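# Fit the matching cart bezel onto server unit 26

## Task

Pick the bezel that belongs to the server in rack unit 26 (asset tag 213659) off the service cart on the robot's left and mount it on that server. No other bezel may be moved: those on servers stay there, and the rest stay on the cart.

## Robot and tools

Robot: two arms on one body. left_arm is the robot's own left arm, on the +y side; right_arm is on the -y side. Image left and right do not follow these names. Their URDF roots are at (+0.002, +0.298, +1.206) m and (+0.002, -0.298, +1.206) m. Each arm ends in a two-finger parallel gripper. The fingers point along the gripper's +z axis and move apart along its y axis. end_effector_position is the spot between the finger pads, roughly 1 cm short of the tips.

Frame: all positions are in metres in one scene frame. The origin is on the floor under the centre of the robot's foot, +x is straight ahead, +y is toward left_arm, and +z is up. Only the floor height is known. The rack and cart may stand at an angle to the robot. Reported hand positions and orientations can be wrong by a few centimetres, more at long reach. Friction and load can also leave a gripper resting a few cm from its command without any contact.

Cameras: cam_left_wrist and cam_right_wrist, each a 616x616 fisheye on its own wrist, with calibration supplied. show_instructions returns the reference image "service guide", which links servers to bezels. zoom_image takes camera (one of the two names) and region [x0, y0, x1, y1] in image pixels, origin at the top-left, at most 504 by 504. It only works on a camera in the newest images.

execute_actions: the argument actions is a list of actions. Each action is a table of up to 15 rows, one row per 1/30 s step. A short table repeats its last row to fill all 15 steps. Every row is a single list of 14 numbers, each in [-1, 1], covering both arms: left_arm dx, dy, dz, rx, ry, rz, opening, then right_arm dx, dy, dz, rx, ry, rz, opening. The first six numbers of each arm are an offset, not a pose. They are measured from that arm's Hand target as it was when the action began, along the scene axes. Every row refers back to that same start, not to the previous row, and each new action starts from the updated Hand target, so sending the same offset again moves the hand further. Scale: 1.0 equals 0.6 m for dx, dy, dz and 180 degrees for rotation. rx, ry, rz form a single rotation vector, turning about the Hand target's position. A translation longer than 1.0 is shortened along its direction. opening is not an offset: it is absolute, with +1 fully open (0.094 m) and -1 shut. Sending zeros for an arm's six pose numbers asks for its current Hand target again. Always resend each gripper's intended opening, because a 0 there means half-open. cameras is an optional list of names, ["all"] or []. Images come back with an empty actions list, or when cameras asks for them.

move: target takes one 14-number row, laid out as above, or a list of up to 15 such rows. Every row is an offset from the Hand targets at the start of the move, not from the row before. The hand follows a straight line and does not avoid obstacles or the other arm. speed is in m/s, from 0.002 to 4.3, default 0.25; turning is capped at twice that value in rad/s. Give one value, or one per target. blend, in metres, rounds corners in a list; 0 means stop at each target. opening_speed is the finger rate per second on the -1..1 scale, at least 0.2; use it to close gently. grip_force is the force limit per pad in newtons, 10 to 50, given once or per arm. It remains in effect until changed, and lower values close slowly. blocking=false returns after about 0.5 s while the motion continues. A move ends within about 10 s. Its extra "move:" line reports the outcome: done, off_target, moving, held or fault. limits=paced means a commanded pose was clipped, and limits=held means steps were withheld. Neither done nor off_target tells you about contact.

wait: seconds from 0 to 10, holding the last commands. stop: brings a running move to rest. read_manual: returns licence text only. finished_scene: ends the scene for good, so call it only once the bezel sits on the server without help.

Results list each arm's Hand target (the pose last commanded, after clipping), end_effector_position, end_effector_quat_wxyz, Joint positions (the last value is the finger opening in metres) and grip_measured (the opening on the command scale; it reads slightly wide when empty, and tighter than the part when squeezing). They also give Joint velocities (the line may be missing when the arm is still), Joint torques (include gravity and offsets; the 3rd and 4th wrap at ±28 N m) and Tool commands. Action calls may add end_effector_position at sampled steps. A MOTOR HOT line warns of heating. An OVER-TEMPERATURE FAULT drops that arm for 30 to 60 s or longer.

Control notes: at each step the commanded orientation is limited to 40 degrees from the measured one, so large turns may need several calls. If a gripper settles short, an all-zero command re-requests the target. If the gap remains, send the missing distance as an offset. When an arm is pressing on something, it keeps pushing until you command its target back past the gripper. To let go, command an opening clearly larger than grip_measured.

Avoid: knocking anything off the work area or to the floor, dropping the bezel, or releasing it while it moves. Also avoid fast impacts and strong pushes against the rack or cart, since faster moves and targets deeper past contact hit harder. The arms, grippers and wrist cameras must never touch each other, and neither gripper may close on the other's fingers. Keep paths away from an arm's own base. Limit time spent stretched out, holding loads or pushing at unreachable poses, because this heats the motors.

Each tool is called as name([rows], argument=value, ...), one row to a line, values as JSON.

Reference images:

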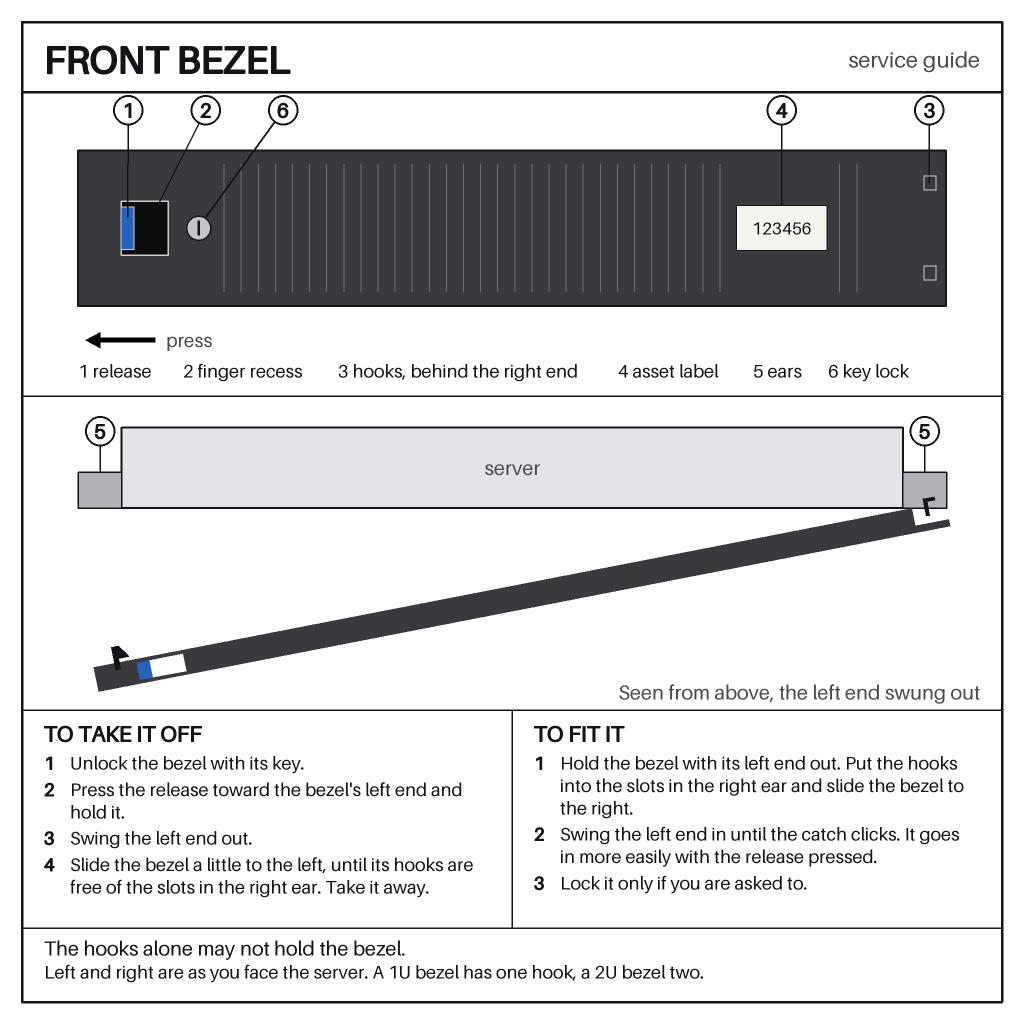

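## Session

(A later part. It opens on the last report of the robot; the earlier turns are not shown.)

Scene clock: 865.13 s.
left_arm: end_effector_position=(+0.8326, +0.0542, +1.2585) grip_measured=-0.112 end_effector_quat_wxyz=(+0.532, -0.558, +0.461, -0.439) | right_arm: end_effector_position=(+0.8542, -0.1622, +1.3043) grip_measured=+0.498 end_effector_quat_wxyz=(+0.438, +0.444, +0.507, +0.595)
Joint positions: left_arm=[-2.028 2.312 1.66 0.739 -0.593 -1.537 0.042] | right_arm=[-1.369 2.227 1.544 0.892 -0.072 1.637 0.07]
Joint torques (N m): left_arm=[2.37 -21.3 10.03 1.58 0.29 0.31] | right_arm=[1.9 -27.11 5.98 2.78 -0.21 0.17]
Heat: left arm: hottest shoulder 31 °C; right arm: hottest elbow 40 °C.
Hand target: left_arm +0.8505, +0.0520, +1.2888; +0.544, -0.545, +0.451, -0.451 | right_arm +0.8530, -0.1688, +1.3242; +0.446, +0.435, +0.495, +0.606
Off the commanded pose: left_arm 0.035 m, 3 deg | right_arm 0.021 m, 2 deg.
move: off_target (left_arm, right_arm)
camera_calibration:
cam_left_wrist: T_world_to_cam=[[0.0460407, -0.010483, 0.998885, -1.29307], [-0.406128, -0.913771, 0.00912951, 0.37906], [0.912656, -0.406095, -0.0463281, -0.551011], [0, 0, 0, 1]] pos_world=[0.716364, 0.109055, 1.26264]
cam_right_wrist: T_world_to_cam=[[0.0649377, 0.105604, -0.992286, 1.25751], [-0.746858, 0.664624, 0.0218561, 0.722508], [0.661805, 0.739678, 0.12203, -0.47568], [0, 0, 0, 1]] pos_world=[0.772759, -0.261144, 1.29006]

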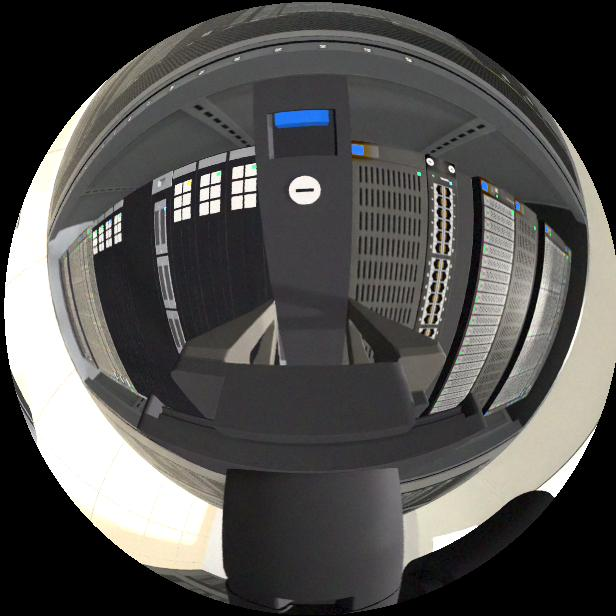

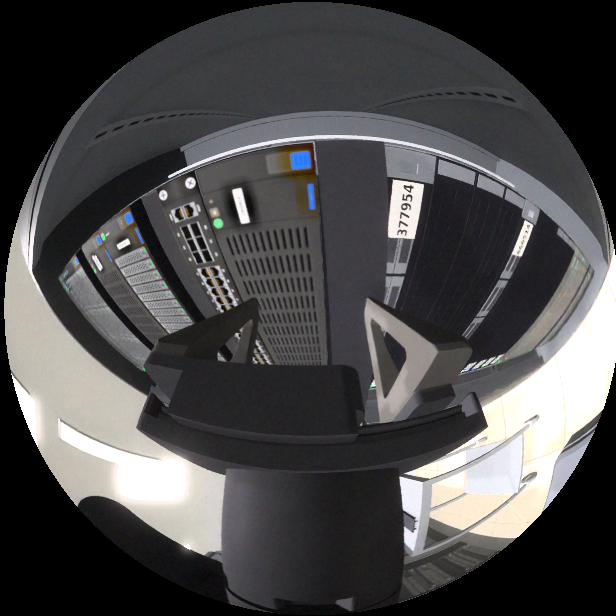

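move(target=[0,0,0.025,0.012,0,0,-0.3,0,0,0,0,0,0,0.5], speed=0.04, cameras=["all"])

zoom_image(camera="cam_right_wrist", region=[220, 80, 400, 260])

zoom_image(camera="cam_left_wrist", region=[200, 60, 400, 260])

Scene clock: 878.37 s.
left_arm: end_effector_position=(+0.8325, +0.0542, +1.2575) grip_measured=-0.112 end_effector_quat_wxyz=(+0.532, -0.558, +0.463, -0.437) | right_arm: end_effector_position=(+0.8542, -0.1622, +1.3043) grip_measured=+0.498 end_effector_quat_wxyz=(+0.438, +0.444, +0.507, +0.595)
Joint positions: left_arm=[-2.028 2.312 1.66 0.735 -0.593 -1.537 0.042] | right_arm=[-1.369 2.227 1.544 0.892 -0.072 1.637 0.07]
Joint torques (N m): left_arm=[2.32 -23 9.65 1.33 0.22 0.66] | right_arm=[1.73 -27.05 6.04 2.8 -0.22 0.18]
Heat: left arm: hottest shoulder 33 °C; right arm: hottest elbow 39 °C.
Hand target: left_arm +0.8505, +0.0520, +1.3038; +0.554, -0.534, +0.460, -0.443 | right_arm +0.8530, -0.1688, +1.3242; +0.446, +0.435, +0.495, +0.606
Off the commanded pose: left_arm 0.050 m, 4 deg | right_arm 0.021 m, 2 deg.
move: off_target (left_arm, right_arm)
camera_calibration:
cam_left_wrist: T_world_to_cam=[[0.0502409, -0.0123565, 0.998661, -1.29521], [-0.406246, -0.913718, 0.00913209, 0.37914], [0.912381, -0.406161, -0.0509258, -0.545019], [0, 0, 0, 1]] pos_world=[0.716362, 0.109057, 1.26226]
cam_right_wrist: T_world_to_cam=[[0.0649377, 0.105604, -0.992286, 1.25751], [-0.746858, 0.664624, 0.0218561, 0.722508], [0.661805, 0.739678, 0.12203, -0.47568], [0, 0, 0, 1]] pos_world=[0.772759, -0.261144, 1.29006]

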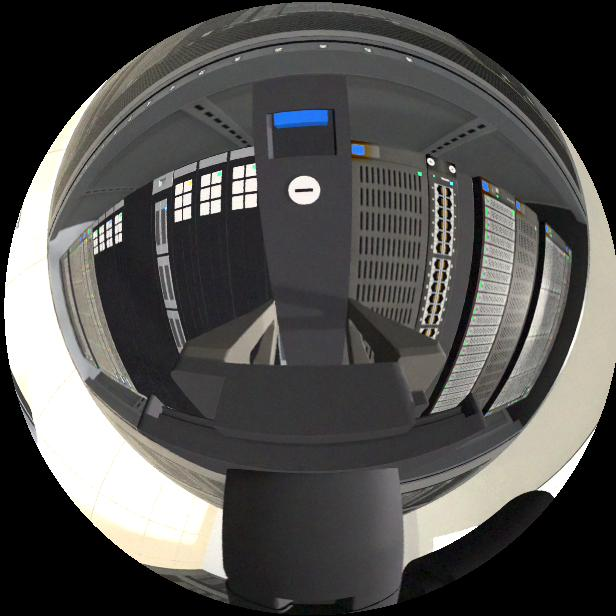

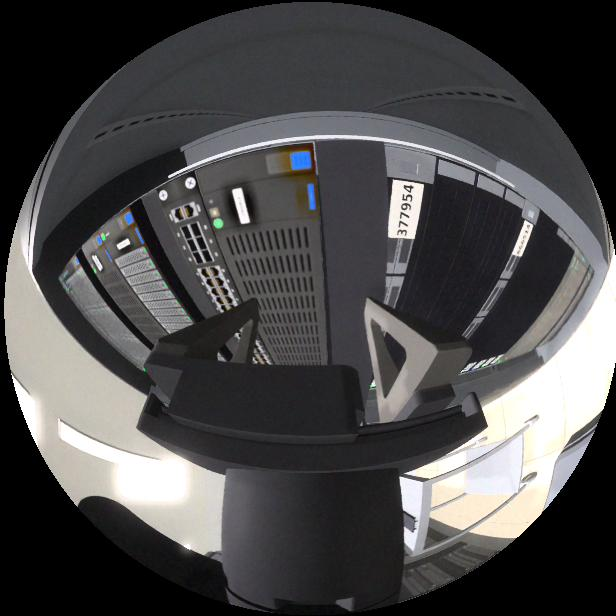

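Scaled by 2.800 from the camera's 616x616 image, which has a finer 880x880 frame.

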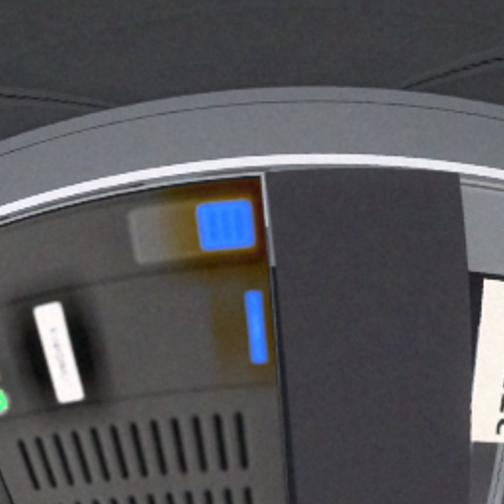

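Scaled by 2.520 from the camera's 616x616 image, which has a finer 880x880 frame.

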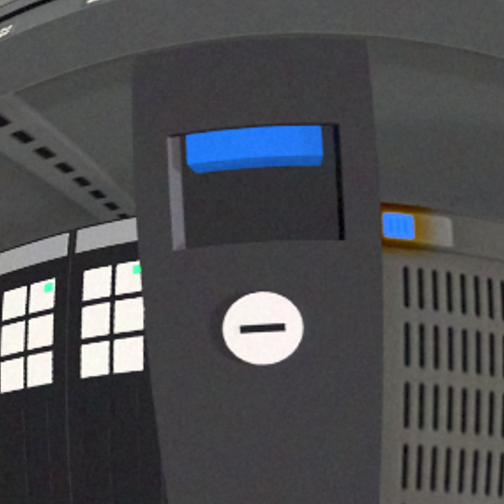

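move(target=[0,0,0.025,0.006,0,0,-0.3,0,0,0,0,0,0,0.5], speed=0.04)

Scene clock: 881.13 s.
left_arm: end_effector_position=(+0.8330, +0.0544, +1.2601) grip_measured=-0.112 end_effector_quat_wxyz=(+0.531, -0.559, +0.466, -0.434) | right_arm: end_effector_position=(+0.8542, -0.1622, +1.3043) grip_measured=+0.498 end_effector_quat_wxyz=(+0.438, +0.444, +0.507, +0.595)
Joint positions: left_arm=[-2.027 2.304 1.66 0.718 -0.593 -1.537 0.042] | right_arm=[-1.369 2.227 1.544 0.892 -0.072 1.637 0.07]
Joint torques (N m): left_arm=[2.2 -24.12 9.44 1.36 0.15 0.82] | right_arm=[1.55 -27.05 5.96 2.84 -0.21 0.18]
Heat: left arm: hottest shoulder 33 °C; right arm: hottest elbow 39 °C.
Hand target: left_arm +0.8506, +0.0522, +1.3190; +0.559, -0.529, +0.464, -0.438 | right_arm +0.8530, -0.1688, +1.3242; +0.446, +0.435, +0.495, +0.606
Off the commanded pose: left_arm 0.061 m, 5 deg | right_arm 0.021 m, 2 deg.
move: off_target (left_arm, right_arm)

move(target=[0,0,0.018,0.004,0,0,-0.3,0,0,0,0,0,0,0.5], speed=0.04, cameras=["cam_left_wrist"])

Scene clock: 884.20 s.
left_arm: end_effector_position=(+0.8339, +0.0545, +1.2678) grip_measured=-0.112 end_effector_quat_wxyz=(+0.535, -0.555, +0.472, -0.428) | right_arm: end_effector_position=(+0.8542, -0.1622, +1.3043) grip_measured=+0.498 end_effector_quat_wxyz=(+0.438, +0.444, +0.507, +0.595)
Joint positions: left_arm=[-2.027 2.291 1.66 0.702 -0.593 -1.519 0.042] | right_arm=[-1.369 2.227 1.544 0.892 -0.072 1.637 0.07]
Joint torques (N m): left_arm=[2.14 -24.35 9.43 1.47 0.13 0.79] | right_arm=[2.02 -26.93 6.02 2.77 -0.22 0.16]
Heat: left arm: hottest shoulder 33 °C; right arm: hottest elbow 38 °C.
Hand target: left_arm +0.8505, +0.0521, +1.3297; +0.563, -0.525, +0.467, -0.436 | right_arm +0.8530, -0.1688, +1.3242; +0.446, +0.435, +0.495, +0.606
Off the commanded pose: left_arm 0.064 m, 5 deg | right_arm 0.021 m, 2 deg.
move: off_target (left_arm, right_arm)
camera_calibration:
cam_left_wrist: T_world_to_cam=[[0.0639818, -0.0347896, 0.997344, -1.31412], [-0.407401, -0.913232, -0.00571997, 0.399725], [0.911006, -0.405953, -0.0726035, -0.516928], [0, 0, 0, 1]] pos_world=[0.717852, 0.109475, 1.27539]
Images, in order (width x height): cam_left_wrist 616x616.

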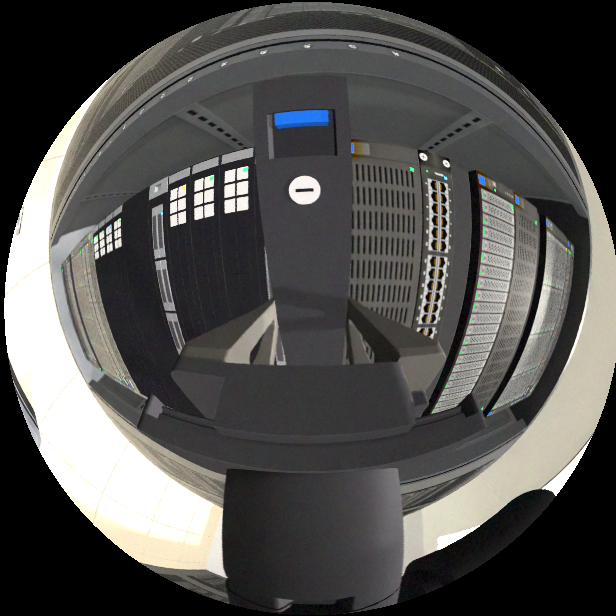

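zoom_image(camera="cam_left_wrist", region=[140, 60, 480, 260])

Scaled by 1.482 from the camera's 616x616 image, which has a finer 880x880 frame.

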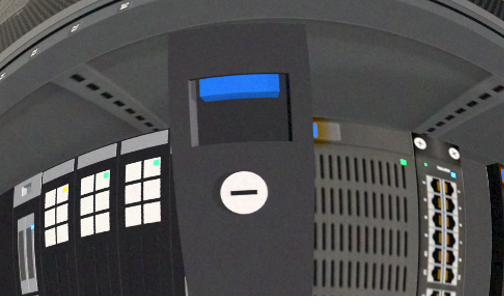

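move(target=[0.066,0.008,0.008,0.0,0,-0.036,-0.3,0,0,0,0,0,0,0.5], speed=0.04, cameras=["all"])

zoom_image(camera="cam_right_wrist", region=[220, 80, 400, 260])

zoom_image(camera="cam_left_wrist", region=[140, 60, 480, 260])

Scene clock: 895.50 s.
left_arm: end_effector_position=(+0.8689, +0.0620, +1.2839) grip_measured=-0.112 end_effector_quat_wxyz=(+0.517, -0.520, +0.513, -0.445) | right_arm: end_effector_position=(+0.8542, -0.1622, +1.3043) grip_measured=+0.498 end_effector_quat_wxyz=(+0.438, +0.444, +0.507, +0.595)
Joint positions: left_arm=[-1.978 2.298 1.744 0.612 -0.435 -1.482 0.042] | right_arm=[-1.369 2.227 1.544 0.892 -0.072 1.637 0.07]
Joint torques (N m): left_arm=[2.26 -22.65 11.38 2.03 0.32 0.39] | right_arm=[1.79 -26.87 6.04 2.76 -0.22 0.19]
Heat: left arm: hottest shoulder 34 °C; right arm: hottest elbow 37 °C.
Hand target: left_arm +0.8901, +0.0570, +1.3343; +0.537, -0.498, +0.496, -0.466 | right_arm +0.8530, -0.1688, +1.3242; +0.446, +0.435, +0.495, +0.606
Off the commanded pose: left_arm 0.055 m, 5 deg | right_arm 0.021 m, 2 deg.
move: off_target (left_arm, right_arm)
camera_calibration:
cam_left_wrist: T_world_to_cam=[[0.070221, -0.0797268, 0.99434, -1.33093], [-0.506716, -0.86147, -0.0332886, 0.539426], [0.859249, -0.50151, -0.100892, -0.457401], [0, 0, 0, 1]] pos_world=[0.759816, 0.129198, 1.2952]
cam_right_wrist: T_world_to_cam=[[0.0649377, 0.105604, -0.992286, 1.25751], [-0.746858, 0.664624, 0.0218561, 0.722508], [0.661805, 0.739678, 0.12203, -0.47568], [0, 0, 0, 1]] pos_world=[0.772759, -0.261144, 1.29006]

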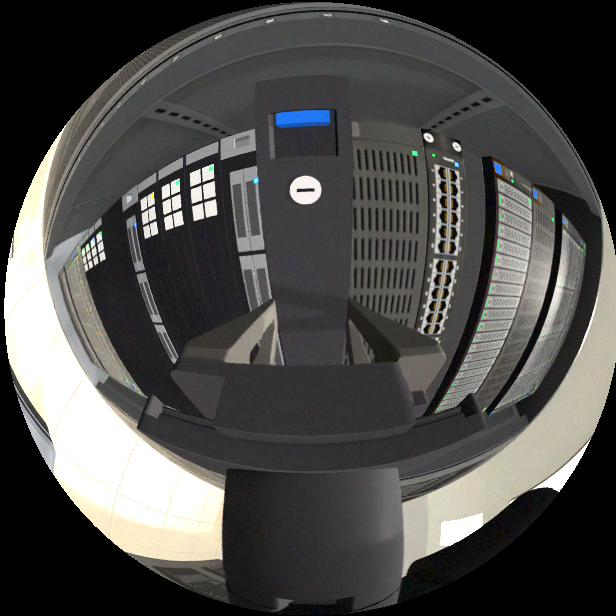

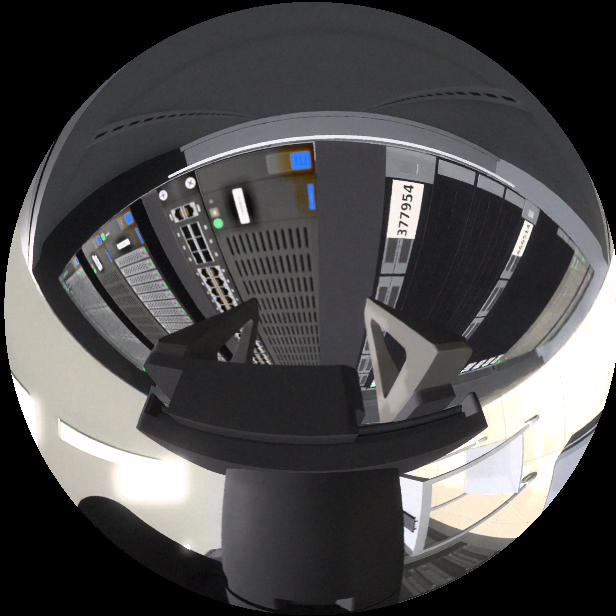

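Scaled by 2.800 from the camera's 616x616 image, which has a finer 880x880 frame.

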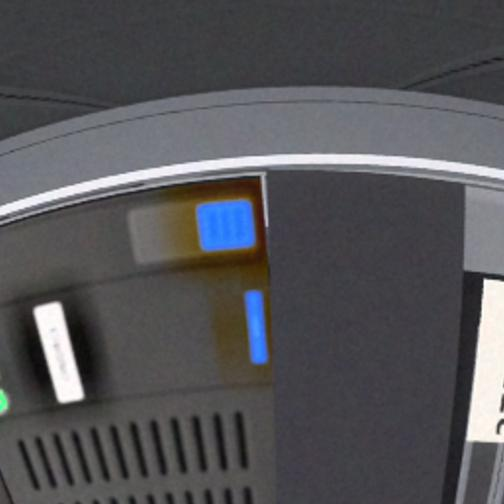

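Scaled by 1.482 from the camera's 616x616 image, which has a finer 880x880 frame.

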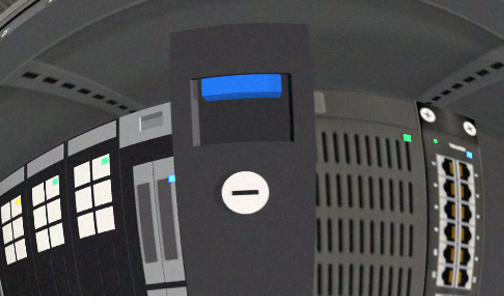

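move(target=[0.0,0,-0.03,-0.005,0,0,-0.3,0,0,0,0,0,0,0.5], speed=0.04)

Scene clock: 903.57 s.
left_arm: end_effector_position=(+0.8728, +0.0628, +1.2766) grip_measured=-0.112 end_effector_quat_wxyz=(+0.514, -0.524, +0.510, -0.448) | right_arm: end_effector_position=(+0.8542, -0.1622, +1.3043) grip_measured=+0.498 end_effector_quat_wxyz=(+0.438, +0.444, +0.507, +0.595)
Joint positions: left_arm=[-1.975 2.318 1.762 0.612 -0.434 -1.496 0.042] | right_arm=[-1.369 2.227 1.544 0.892 -0.072 1.637 0.07]
Joint torques (N m): left_arm=[2.14 -21.95 10.77 2.97 0.28 0.35] | right_arm=[1.96 -27.05 6.04 2.86 -0.21 0.18]
Heat: left arm: hottest shoulder 35 °C; right arm: hottest elbow 37 °C.
Hand target: left_arm +0.8901, +0.0571, +1.3163; +0.533, -0.502, +0.492, -0.470 | right_arm +0.8530, -0.1688, +1.3242; +0.446, +0.435, +0.495, +0.606
Off the commanded pose: left_arm 0.044 m, 5 deg | right_arm 0.021 m, 2 deg.
move: off_target (left_arm, right_arm)

move(target=[0.0,0,-0.01,-0.003,0.003,0,-0.3,0,0,0,0,0,0,0.5], speed=0.04, cameras=["all"])

zoom_image(camera="cam_right_wrist", region=[220, 80, 400, 260])

zoom_image(camera="cam_left_wrist", region=[140, 60, 480, 260])

Scene clock: 908.00 s.
left_arm: end_effector_position=(+0.8724, +0.0625, +1.2723) grip_measured=-0.112 end_effector_quat_wxyz=(+0.510, -0.528, +0.508, -0.450) | right_arm: end_effector_position=(+0.8542, -0.1622, +1.3043) grip_measured=+0.498 end_effector_quat_wxyz=(+0.438, +0.444, +0.507, +0.595)
Joint positions: left_arm=[-1.975 2.323 1.762 0.612 -0.432 -1.51 0.042] | right_arm=[-1.369 2.227 1.544 0.892 -0.072 1.637 0.07]
Joint torques (N m): left_arm=[2.08 -21.89 10.82 2.69 0.26 0.36] | right_arm=[1.85 -26.93 6.01 2.78 -0.22 0.17]
Heat: left arm: hottest shoulder 36 °C; right arm: hottest elbow 37 °C.
Hand target: left_arm +0.8901, +0.0570, +1.3105; +0.528, -0.507, +0.492, -0.470 | right_arm +0.8530, -0.1688, +1.3242; +0.446, +0.435, +0.495, +0.606
Off the commanded pose: left_arm 0.042 m, 4 deg | right_arm 0.021 m, 2 deg.
move: off_target (left_arm, right_arm)
camera_calibration:
cam_left_wrist: T_world_to_cam=[[0.0740268, -0.0546647, 0.995757, -1.32632], [-0.50538, -0.862841, -0.00979678, 0.51022], [0.859715, -0.502511, -0.0914998, -0.473735], [0, 0, 0, 1]] pos_world=[0.763316, 0.129678, 1.28234]
cam_right_wrist: T_world_to_cam=[[0.0649377, 0.105604, -0.992286, 1.25751], [-0.746858, 0.664624, 0.0218561, 0.722508], [0.661805, 0.739678, 0.12203, -0.47568], [0, 0, 0, 1]] pos_world=[0.772759, -0.261144, 1.29006]

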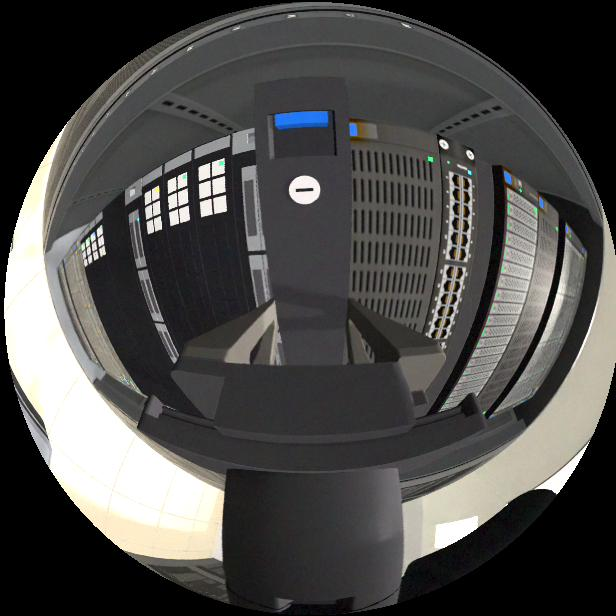

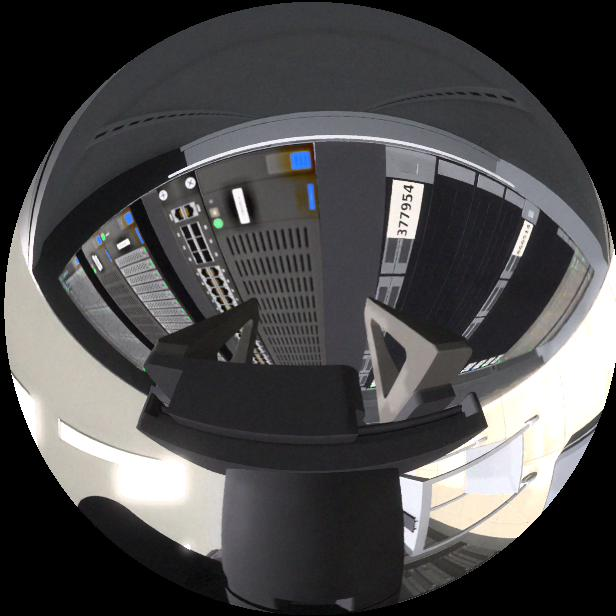

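Scaled by 2.800 from the camera's 616x616 image, which has a finer 880x880 frame.

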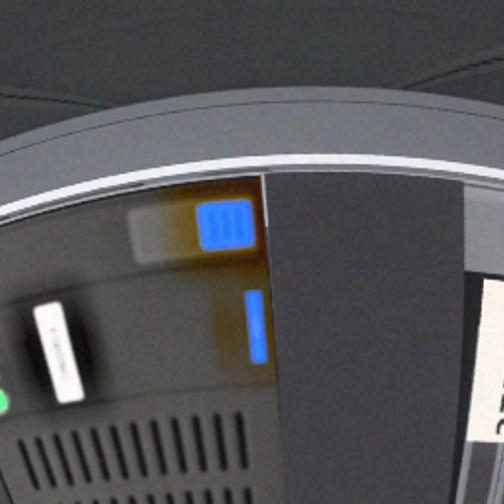

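Scaled by 1.482 from the camera's 616x616 image, which has a finer 880x880 frame.

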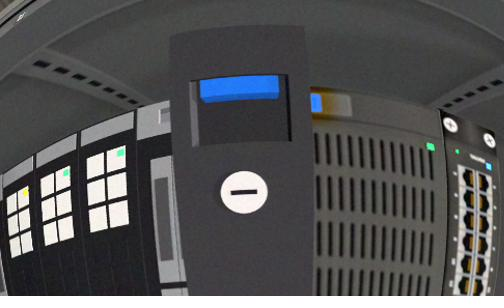

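move(target=[0.035,0.002,-0.004,0,0,-0.02,-0.3,0,0,0,0,0,0,0.5], speed=0.04, cameras=["all"])

zoom_image(camera="cam_right_wrist", region=[220, 80, 400, 260])

zoom_image(camera="cam_left_wrist", region=[140, 60, 480, 260])

Scene clock: 918.90 s.
left_arm: end_effector_position=(+0.8935, +0.0644, +1.2713) grip_measured=-0.112 end_effector_quat_wxyz=(+0.498, -0.510, +0.518, -0.472) | right_arm: end_effector_position=(+0.8542, -0.1622, +1.3043) grip_measured=+0.498 end_effector_quat_wxyz=(+0.438, +0.444, +0.507, +0.595)
Joint positions: left_arm=[-1.949 2.364 1.835 0.598 -0.345 -1.51 0.042] | right_arm=[-1.369 2.227 1.544 0.892 -0.072 1.637 0.07]
Joint torques (N m): left_arm=[2.08 -22.65 11.14 1.5 0.27 0.32] | right_arm=[1.96 -27.05 5.96 2.77 -0.2 0.16]
Heat: left arm: hottest shoulder 37 °C; right arm: hottest elbow 36 °C.
Hand target: left_arm +0.9111, +0.0580, +1.3081; +0.513, -0.491, +0.508, -0.487 | right_arm +0.8530, -0.1688, +1.3242; +0.446, +0.435, +0.495, +0.606
Off the commanded pose: left_arm 0.041 m, 3 deg | right_arm 0.021 m, 2 deg.
move: off_target (left_arm, right_arm)
camera_calibration:
cam_left_wrist: T_world_to_cam=[[0.0526562, -0.0503193, 0.997344, -1.30993], [-0.556885, -0.830495, -0.0124996, 0.569896], [0.828918, -0.554748, -0.0717528, -0.485131], [0, 0, 0, 1]] pos_world=[0.788477, 0.138255, 1.27877]
cam_right_wrist: T_world_to_cam=[[0.0649377, 0.105604, -0.992286, 1.25751], [-0.746858, 0.664624, 0.0218561, 0.722508], [0.661805, 0.739678, 0.12203, -0.47568], [0, 0, 0, 1]] pos_world=[0.772759, -0.261144, 1.29006]

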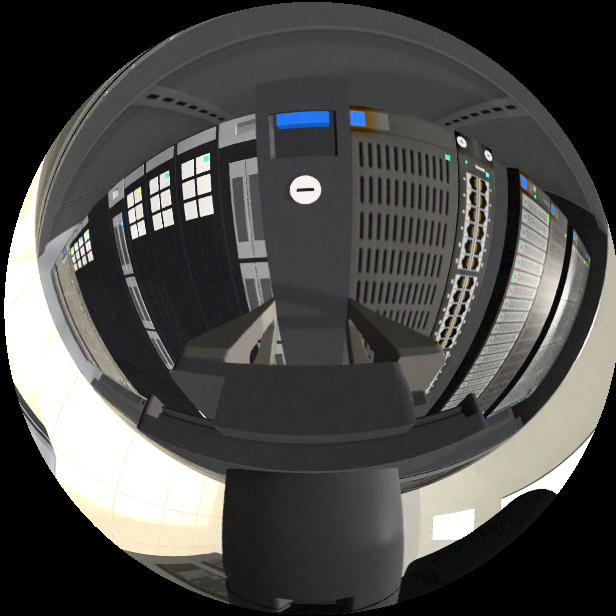

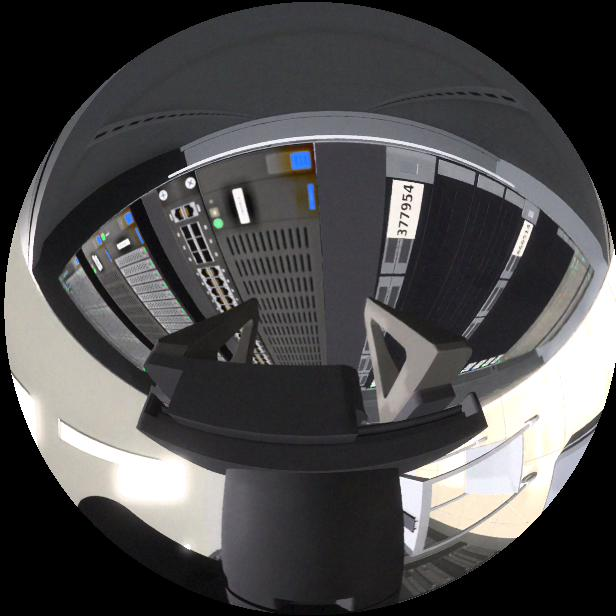

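Scaled by 2.800 from the camera's 616x616 image, which has a finer 880x880 frame.

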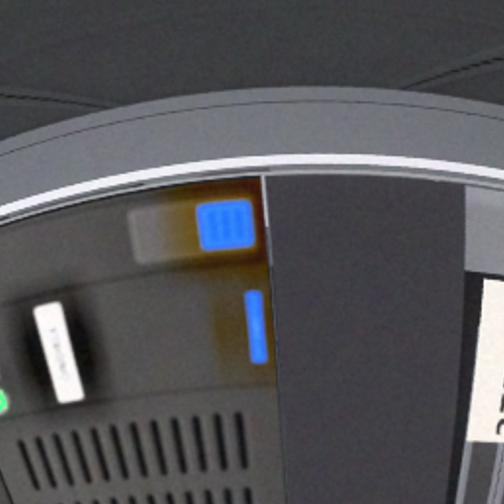

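Scaled by 1.482 from the camera's 616x616 image, which has a finer 880x880 frame.

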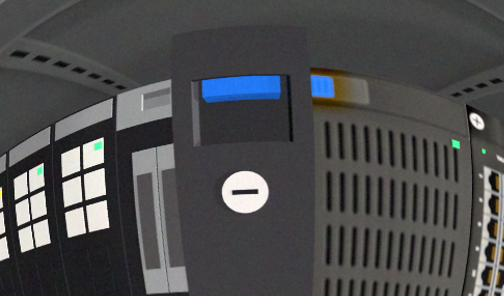

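move(target=[0.022,-0.004,-0.003,0,0,-0.012,-0.3,0,0,0,0,0,0,0.5], speed=0.04, cameras=["all"])

zoom_image(camera="cam_right_wrist", region=[220, 80, 400, 260])

zoom_image(camera="cam_left_wrist", region=[140, 60, 480, 260])

Scene clock: 924.80 s.
left_arm: end_effector_position=(+0.9084, +0.0652, +1.2727) grip_measured=-0.113 end_effector_quat_wxyz=(+0.493, -0.501, +0.523, -0.483) | right_arm: end_effector_position=(+0.8542, -0.1622, +1.3043) grip_measured=+0.498 end_effector_quat_wxyz=(+0.438, +0.444, +0.507, +0.595)
Joint positions: left_arm=[-1.935 2.392 1.895 0.574 -0.299 -1.508 0.042] | right_arm=[-1.369 2.227 1.544 0.892 -0.072 1.637 0.07]
Joint torques (N m): left_arm=[1.9 -22.89 11.22 1.24 0.32 0.29] | right_arm=[1.96 -27.11 6.04 2.78 -0.21 0.17]
Heat: left arm: hottest shoulder 37 °C; right arm: hottest elbow 36 °C.
Hand target: left_arm +0.9243, +0.0557, +1.3063; +0.504, -0.482, +0.517, -0.496 | right_arm +0.8530, -0.1688, +1.3242; +0.446, +0.435, +0.495, +0.606
Off the commanded pose: left_arm 0.038 m, 3 deg | right_arm 0.021 m, 2 deg.
move: off_target (left_arm, right_arm)
camera_calibration:
cam_left_wrist: T_world_to_cam=[[0.0430432, -0.0504653, 0.997798, -1.30401], [-0.582807, -0.812454, -0.01595, 0.605623], [0.81147, -0.580837, -0.0643822, -0.488833], [0, 0, 0, 1]] pos_world=[0.805763, 0.142301, 1.27933]
cam_right_wrist: T_world_to_cam=[[0.0649377, 0.105604, -0.992286, 1.25751], [-0.746858, 0.664624, 0.0218561, 0.722508], [0.661805, 0.739678, 0.12203, -0.47568], [0, 0, 0, 1]] pos_world=[0.772759, -0.261144, 1.29006]

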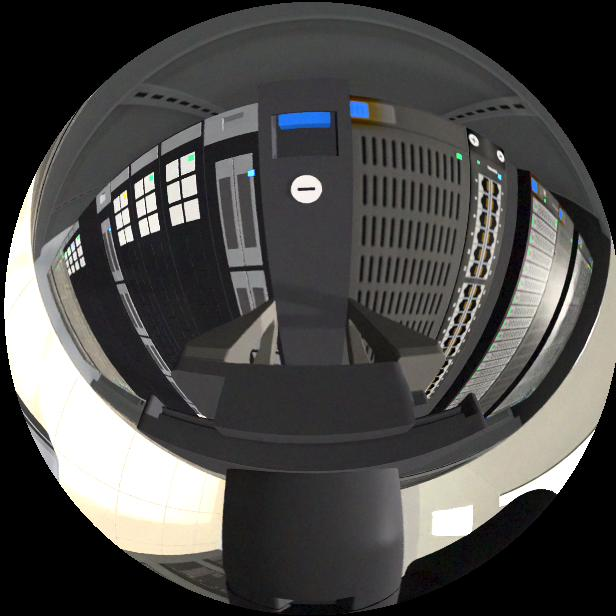

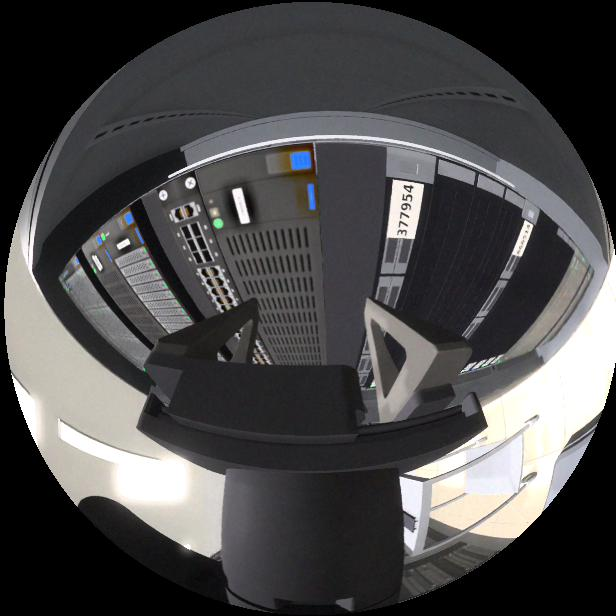

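Scaled by 2.800 from the camera's 616x616 image, which has a finer 880x880 frame.

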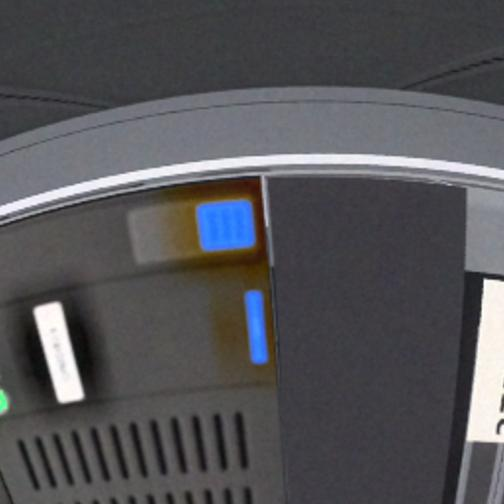

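Scaled by 1.482 from the camera's 616x616 image, which has a finer 880x880 frame.

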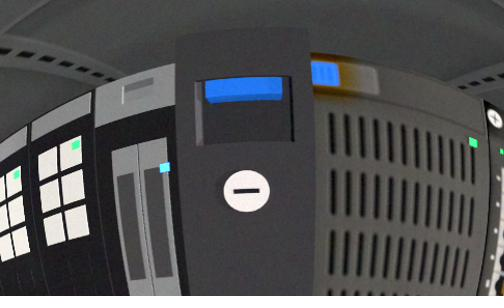

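move(target=[0.016,-0.004,0.001,0,0,-0.008,-0.3,0,0,0,0,0,0,0.5], speed=0.04, cameras=["all"])

zoom_image(camera="cam_right_wrist", region=[220, 80, 400, 260])

zoom_image(camera="cam_left_wrist", region=[140, 60, 480, 260])

Scene clock: 936.67 s.
left_arm: end_effector_position=(+0.9124, +0.0652, +1.2733) grip_measured=-0.113 end_effector_quat_wxyz=(+0.489, -0.497, +0.527, -0.486) | right_arm: end_effector_position=(+0.8542, -0.1622, +1.3043) grip_measured=+0.498 end_effector_quat_wxyz=(+0.438, +0.444, +0.507, +0.595)
Joint positions: left_arm=[-1.931 2.399 1.91 0.564 -0.28 -1.508 0.042] | right_arm=[-1.369 2.227 1.544 0.892 -0.072 1.637 0.07]
Joint torques (N m): left_arm=[1.9 -22.3 12.66 0.77 0.77 0.28] | right_arm=[1.96 -26.81 5.98 2.82 -0.21 0.16]
Heat: left arm: hottest shoulder 38 °C; right arm: hottest shoulder 35 °C.
Hand target: left_arm +0.9339, +0.0533, +1.3067; +0.498, -0.475, +0.523, -0.503 | right_arm +0.8530, -0.1688, +1.3242; +0.446, +0.435, +0.495, +0.606
Off the commanded pose: left_arm 0.042 m, 3 deg | right_arm 0.021 m, 2 deg.
move: off_target (left_arm, right_arm)
camera_calibration:
cam_left_wrist: T_world_to_cam=[[0.0419472, -0.0507532, 0.99783, -1.30377], [-0.594005, -0.804303, -0.0159387, 0.617683], [0.803367, -0.592047, -0.0638859, -0.484537], [0, 0, 0, 1]] pos_world=[0.810857, 0.143766, 1.27983]
cam_right_wrist: T_world_to_cam=[[0.0649377, 0.105604, -0.992286, 1.25751], [-0.746858, 0.664624, 0.0218561, 0.722508], [0.661805, 0.739678, 0.12203, -0.47568], [0, 0, 0, 1]] pos_world=[0.772759, -0.261144, 1.29006]

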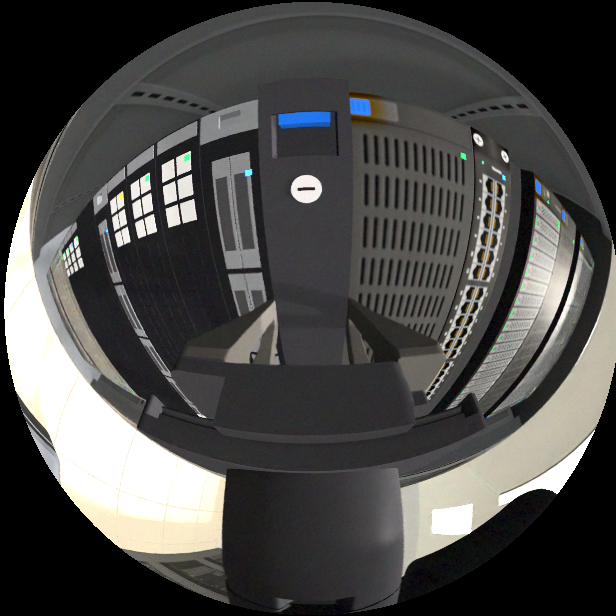

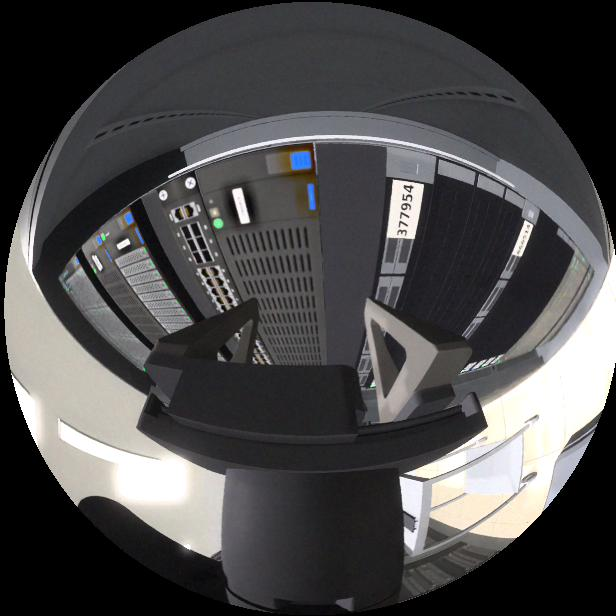

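Scaled by 2.800 from the camera's 616x616 image, which has a finer 880x880 frame.

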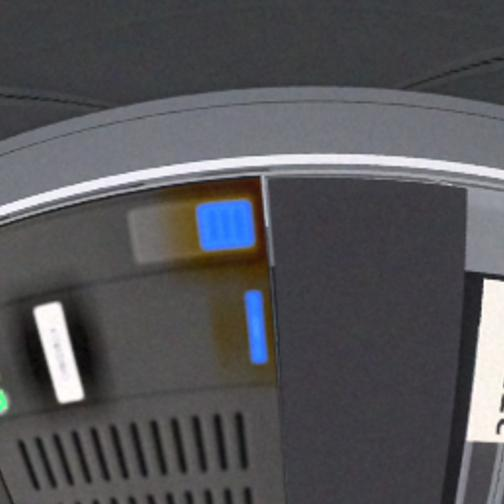

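Scaled by 1.482 from the camera's 616x616 image, which has a finer 880x880 frame.

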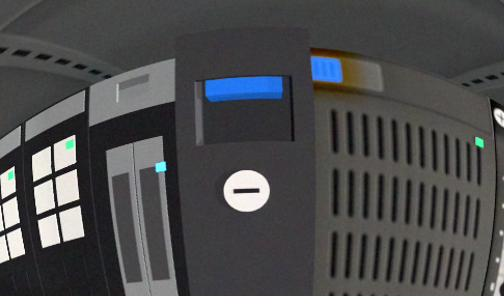

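move(target=[0.014,-0.002,0.001,0,0,-0.003,-0.4,0,0,0,0,0,0,0.5], speed=0.04, cameras=["all"])

zoom_image(camera="cam_right_wrist", region=[220, 80, 400, 260])

zoom_image(camera="cam_left_wrist", region=[140, 60, 480, 260])

Scene clock: 946.17 s.
left_arm: end_effector_position=(+0.9186, +0.0655, +1.2718) grip_measured=-0.113 end_effector_quat_wxyz=(+0.487, -0.495, +0.530, -0.487) | right_arm: end_effector_position=(+0.8542, -0.1622, +1.3043) grip_measured=+0.498 end_effector_quat_wxyz=(+0.438, +0.444, +0.507, +0.595)
Joint positions: left_arm=[-1.926 2.413 1.939 0.546 -0.268 -1.508 0.042] | right_arm=[-1.369 2.227 1.544 0.892 -0.072 1.637 0.07]
Joint torques (N m): left_arm=[1.85 -22.3 13.34 0.61 0.78 0.28] | right_arm=[1.67 -26.99 6.05 2.74 -0.22 0.16]
Heat: left arm: hottest elbow 37 °C; right arm: hottest shoulder 35 °C.
Hand target: left_arm +0.9423, +0.0522, +1.3075; +0.496, -0.473, +0.525, -0.505 | right_arm +0.8530, -0.1688, +1.3242; +0.446, +0.435, +0.495, +0.606
Off the commanded pose: left_arm 0.045 m, 3 deg | right_arm 0.021 m, 2 deg.
move: off_target (left_arm, right_arm)
camera_calibration:
cam_left_wrist: T_world_to_cam=[[0.0448834, -0.0521723, 0.997629, -1.30485], [-0.600336, -0.799611, -0.0148075, 0.625587], [0.798487, -0.598248, -0.0672102, -0.480312], [0, 0, 0, 1]] pos_world=[0.817652, 0.144803, 1.27874]
cam_right_wrist: T_world_to_cam=[[0.0649377, 0.105604, -0.992286, 1.25751], [-0.746858, 0.664624, 0.0218561, 0.722508], [0.661805, 0.739678, 0.12203, -0.47568], [0, 0, 0, 1]] pos_world=[0.772759, -0.261144, 1.29006]

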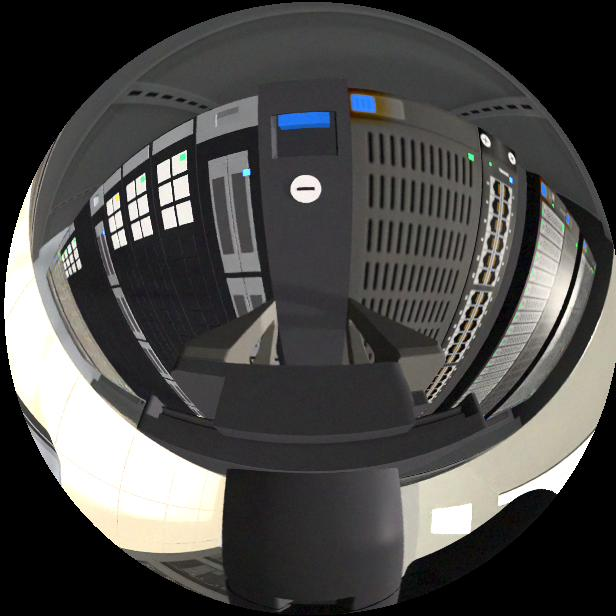

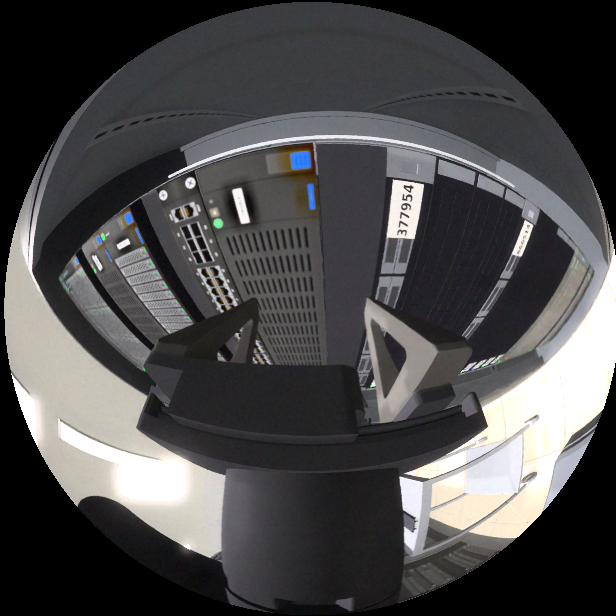

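Scaled by 2.800 from the camera's 616x616 image, which has a finer 880x880 frame.

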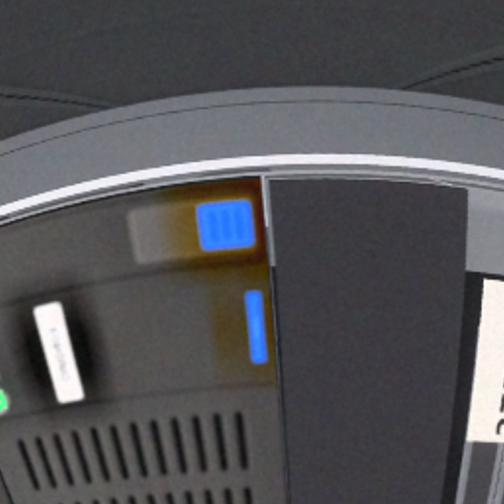

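Scaled by 1.482 from the camera's 616x616 image, which has a finer 880x880 frame.

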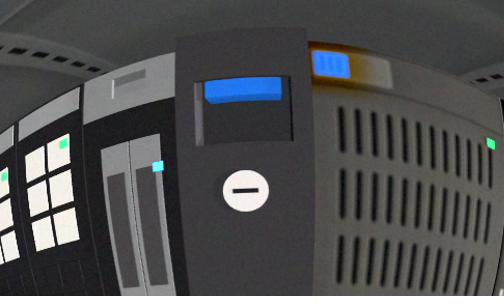

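move(target=[0.014,-0.001,0.006,0,0,-0.003,-0.4,0,0,0,0,0,0,0.5], speed=0.04, cameras=["all"])

zoom_image(camera="cam_left_wrist", region=[200, 60, 400, 260])

Scene clock: 954.27 s.
left_arm: end_effector_position=(+0.9190, +0.0653, +1.2716) grip_measured=-0.113 end_effector_quat_wxyz=(+0.486, -0.496, +0.531, -0.486) | right_arm: end_effector_position=(+0.8542, -0.1622, +1.3043) grip_measured=+0.498 end_effector_quat_wxyz=(+0.438, +0.444, +0.507, +0.595)
Joint positions: left_arm=[-1.926 2.413 1.942 0.54 -0.268 -1.508 0.042] | right_arm=[-1.369 2.227 1.544 0.892 -0.072 1.637 0.07]
Joint torques (N m): left_arm=[2.2 -21.95 14.79 0.09 1.25 0.28] | right_arm=[1.9 -27.05 6 2.8 -0.22 0.17]
Heat: left arm: hottest elbow 39 °C; right arm: hottest shoulder 35 °C.
Hand target: left_arm +0.9507, +0.0516, +1.3111; +0.493, -0.470, +0.528, -0.507 | right_arm +0.8530, -0.1688, +1.3242; +0.446, +0.435, +0.495, +0.606
Off the commanded pose: left_arm 0.052 m, 4 deg | right_arm 0.021 m, 2 deg.
move: off_target (left_arm, right_arm)
camera_calibration:
cam_left_wrist: T_world_to_cam=[[0.0485665, -0.0532971, 0.997397, -1.30765], [-0.600534, -0.799486, -0.0134795, 0.624255], [0.798123, -0.598316, -0.0708349, -0.47581], [0, 0, 0, 1]] pos_world=[0.81815, 0.144704, 1.27896]
cam_right_wrist: T_world_to_cam=[[0.0649377, 0.105604, -0.992286, 1.25751], [-0.746858, 0.664624, 0.0218561, 0.722508], [0.661805, 0.739678, 0.12203, -0.47568], [0, 0, 0, 1]] pos_world=[0.772759, -0.261144, 1.29006]

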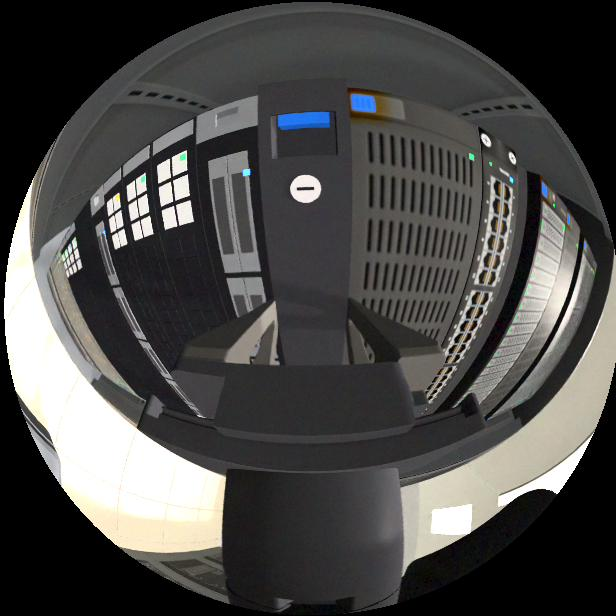

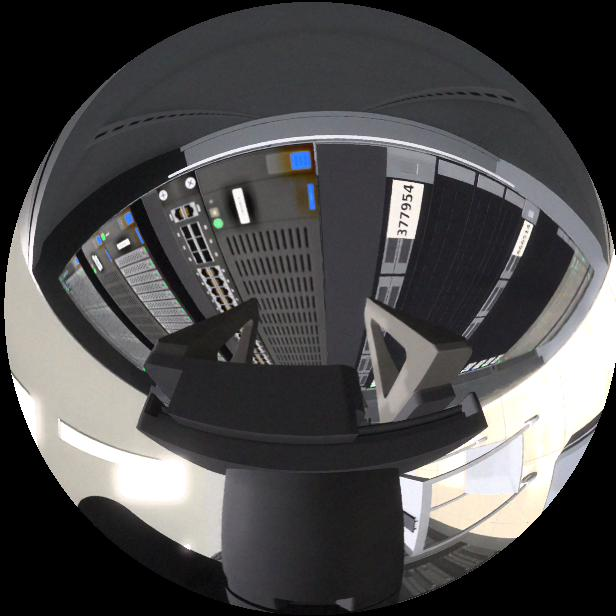

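Scaled by 2.520 from the camera's 616x616 image, which has a finer 880x880 frame.

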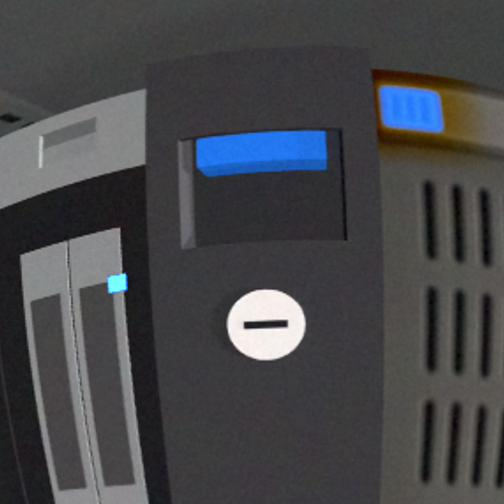

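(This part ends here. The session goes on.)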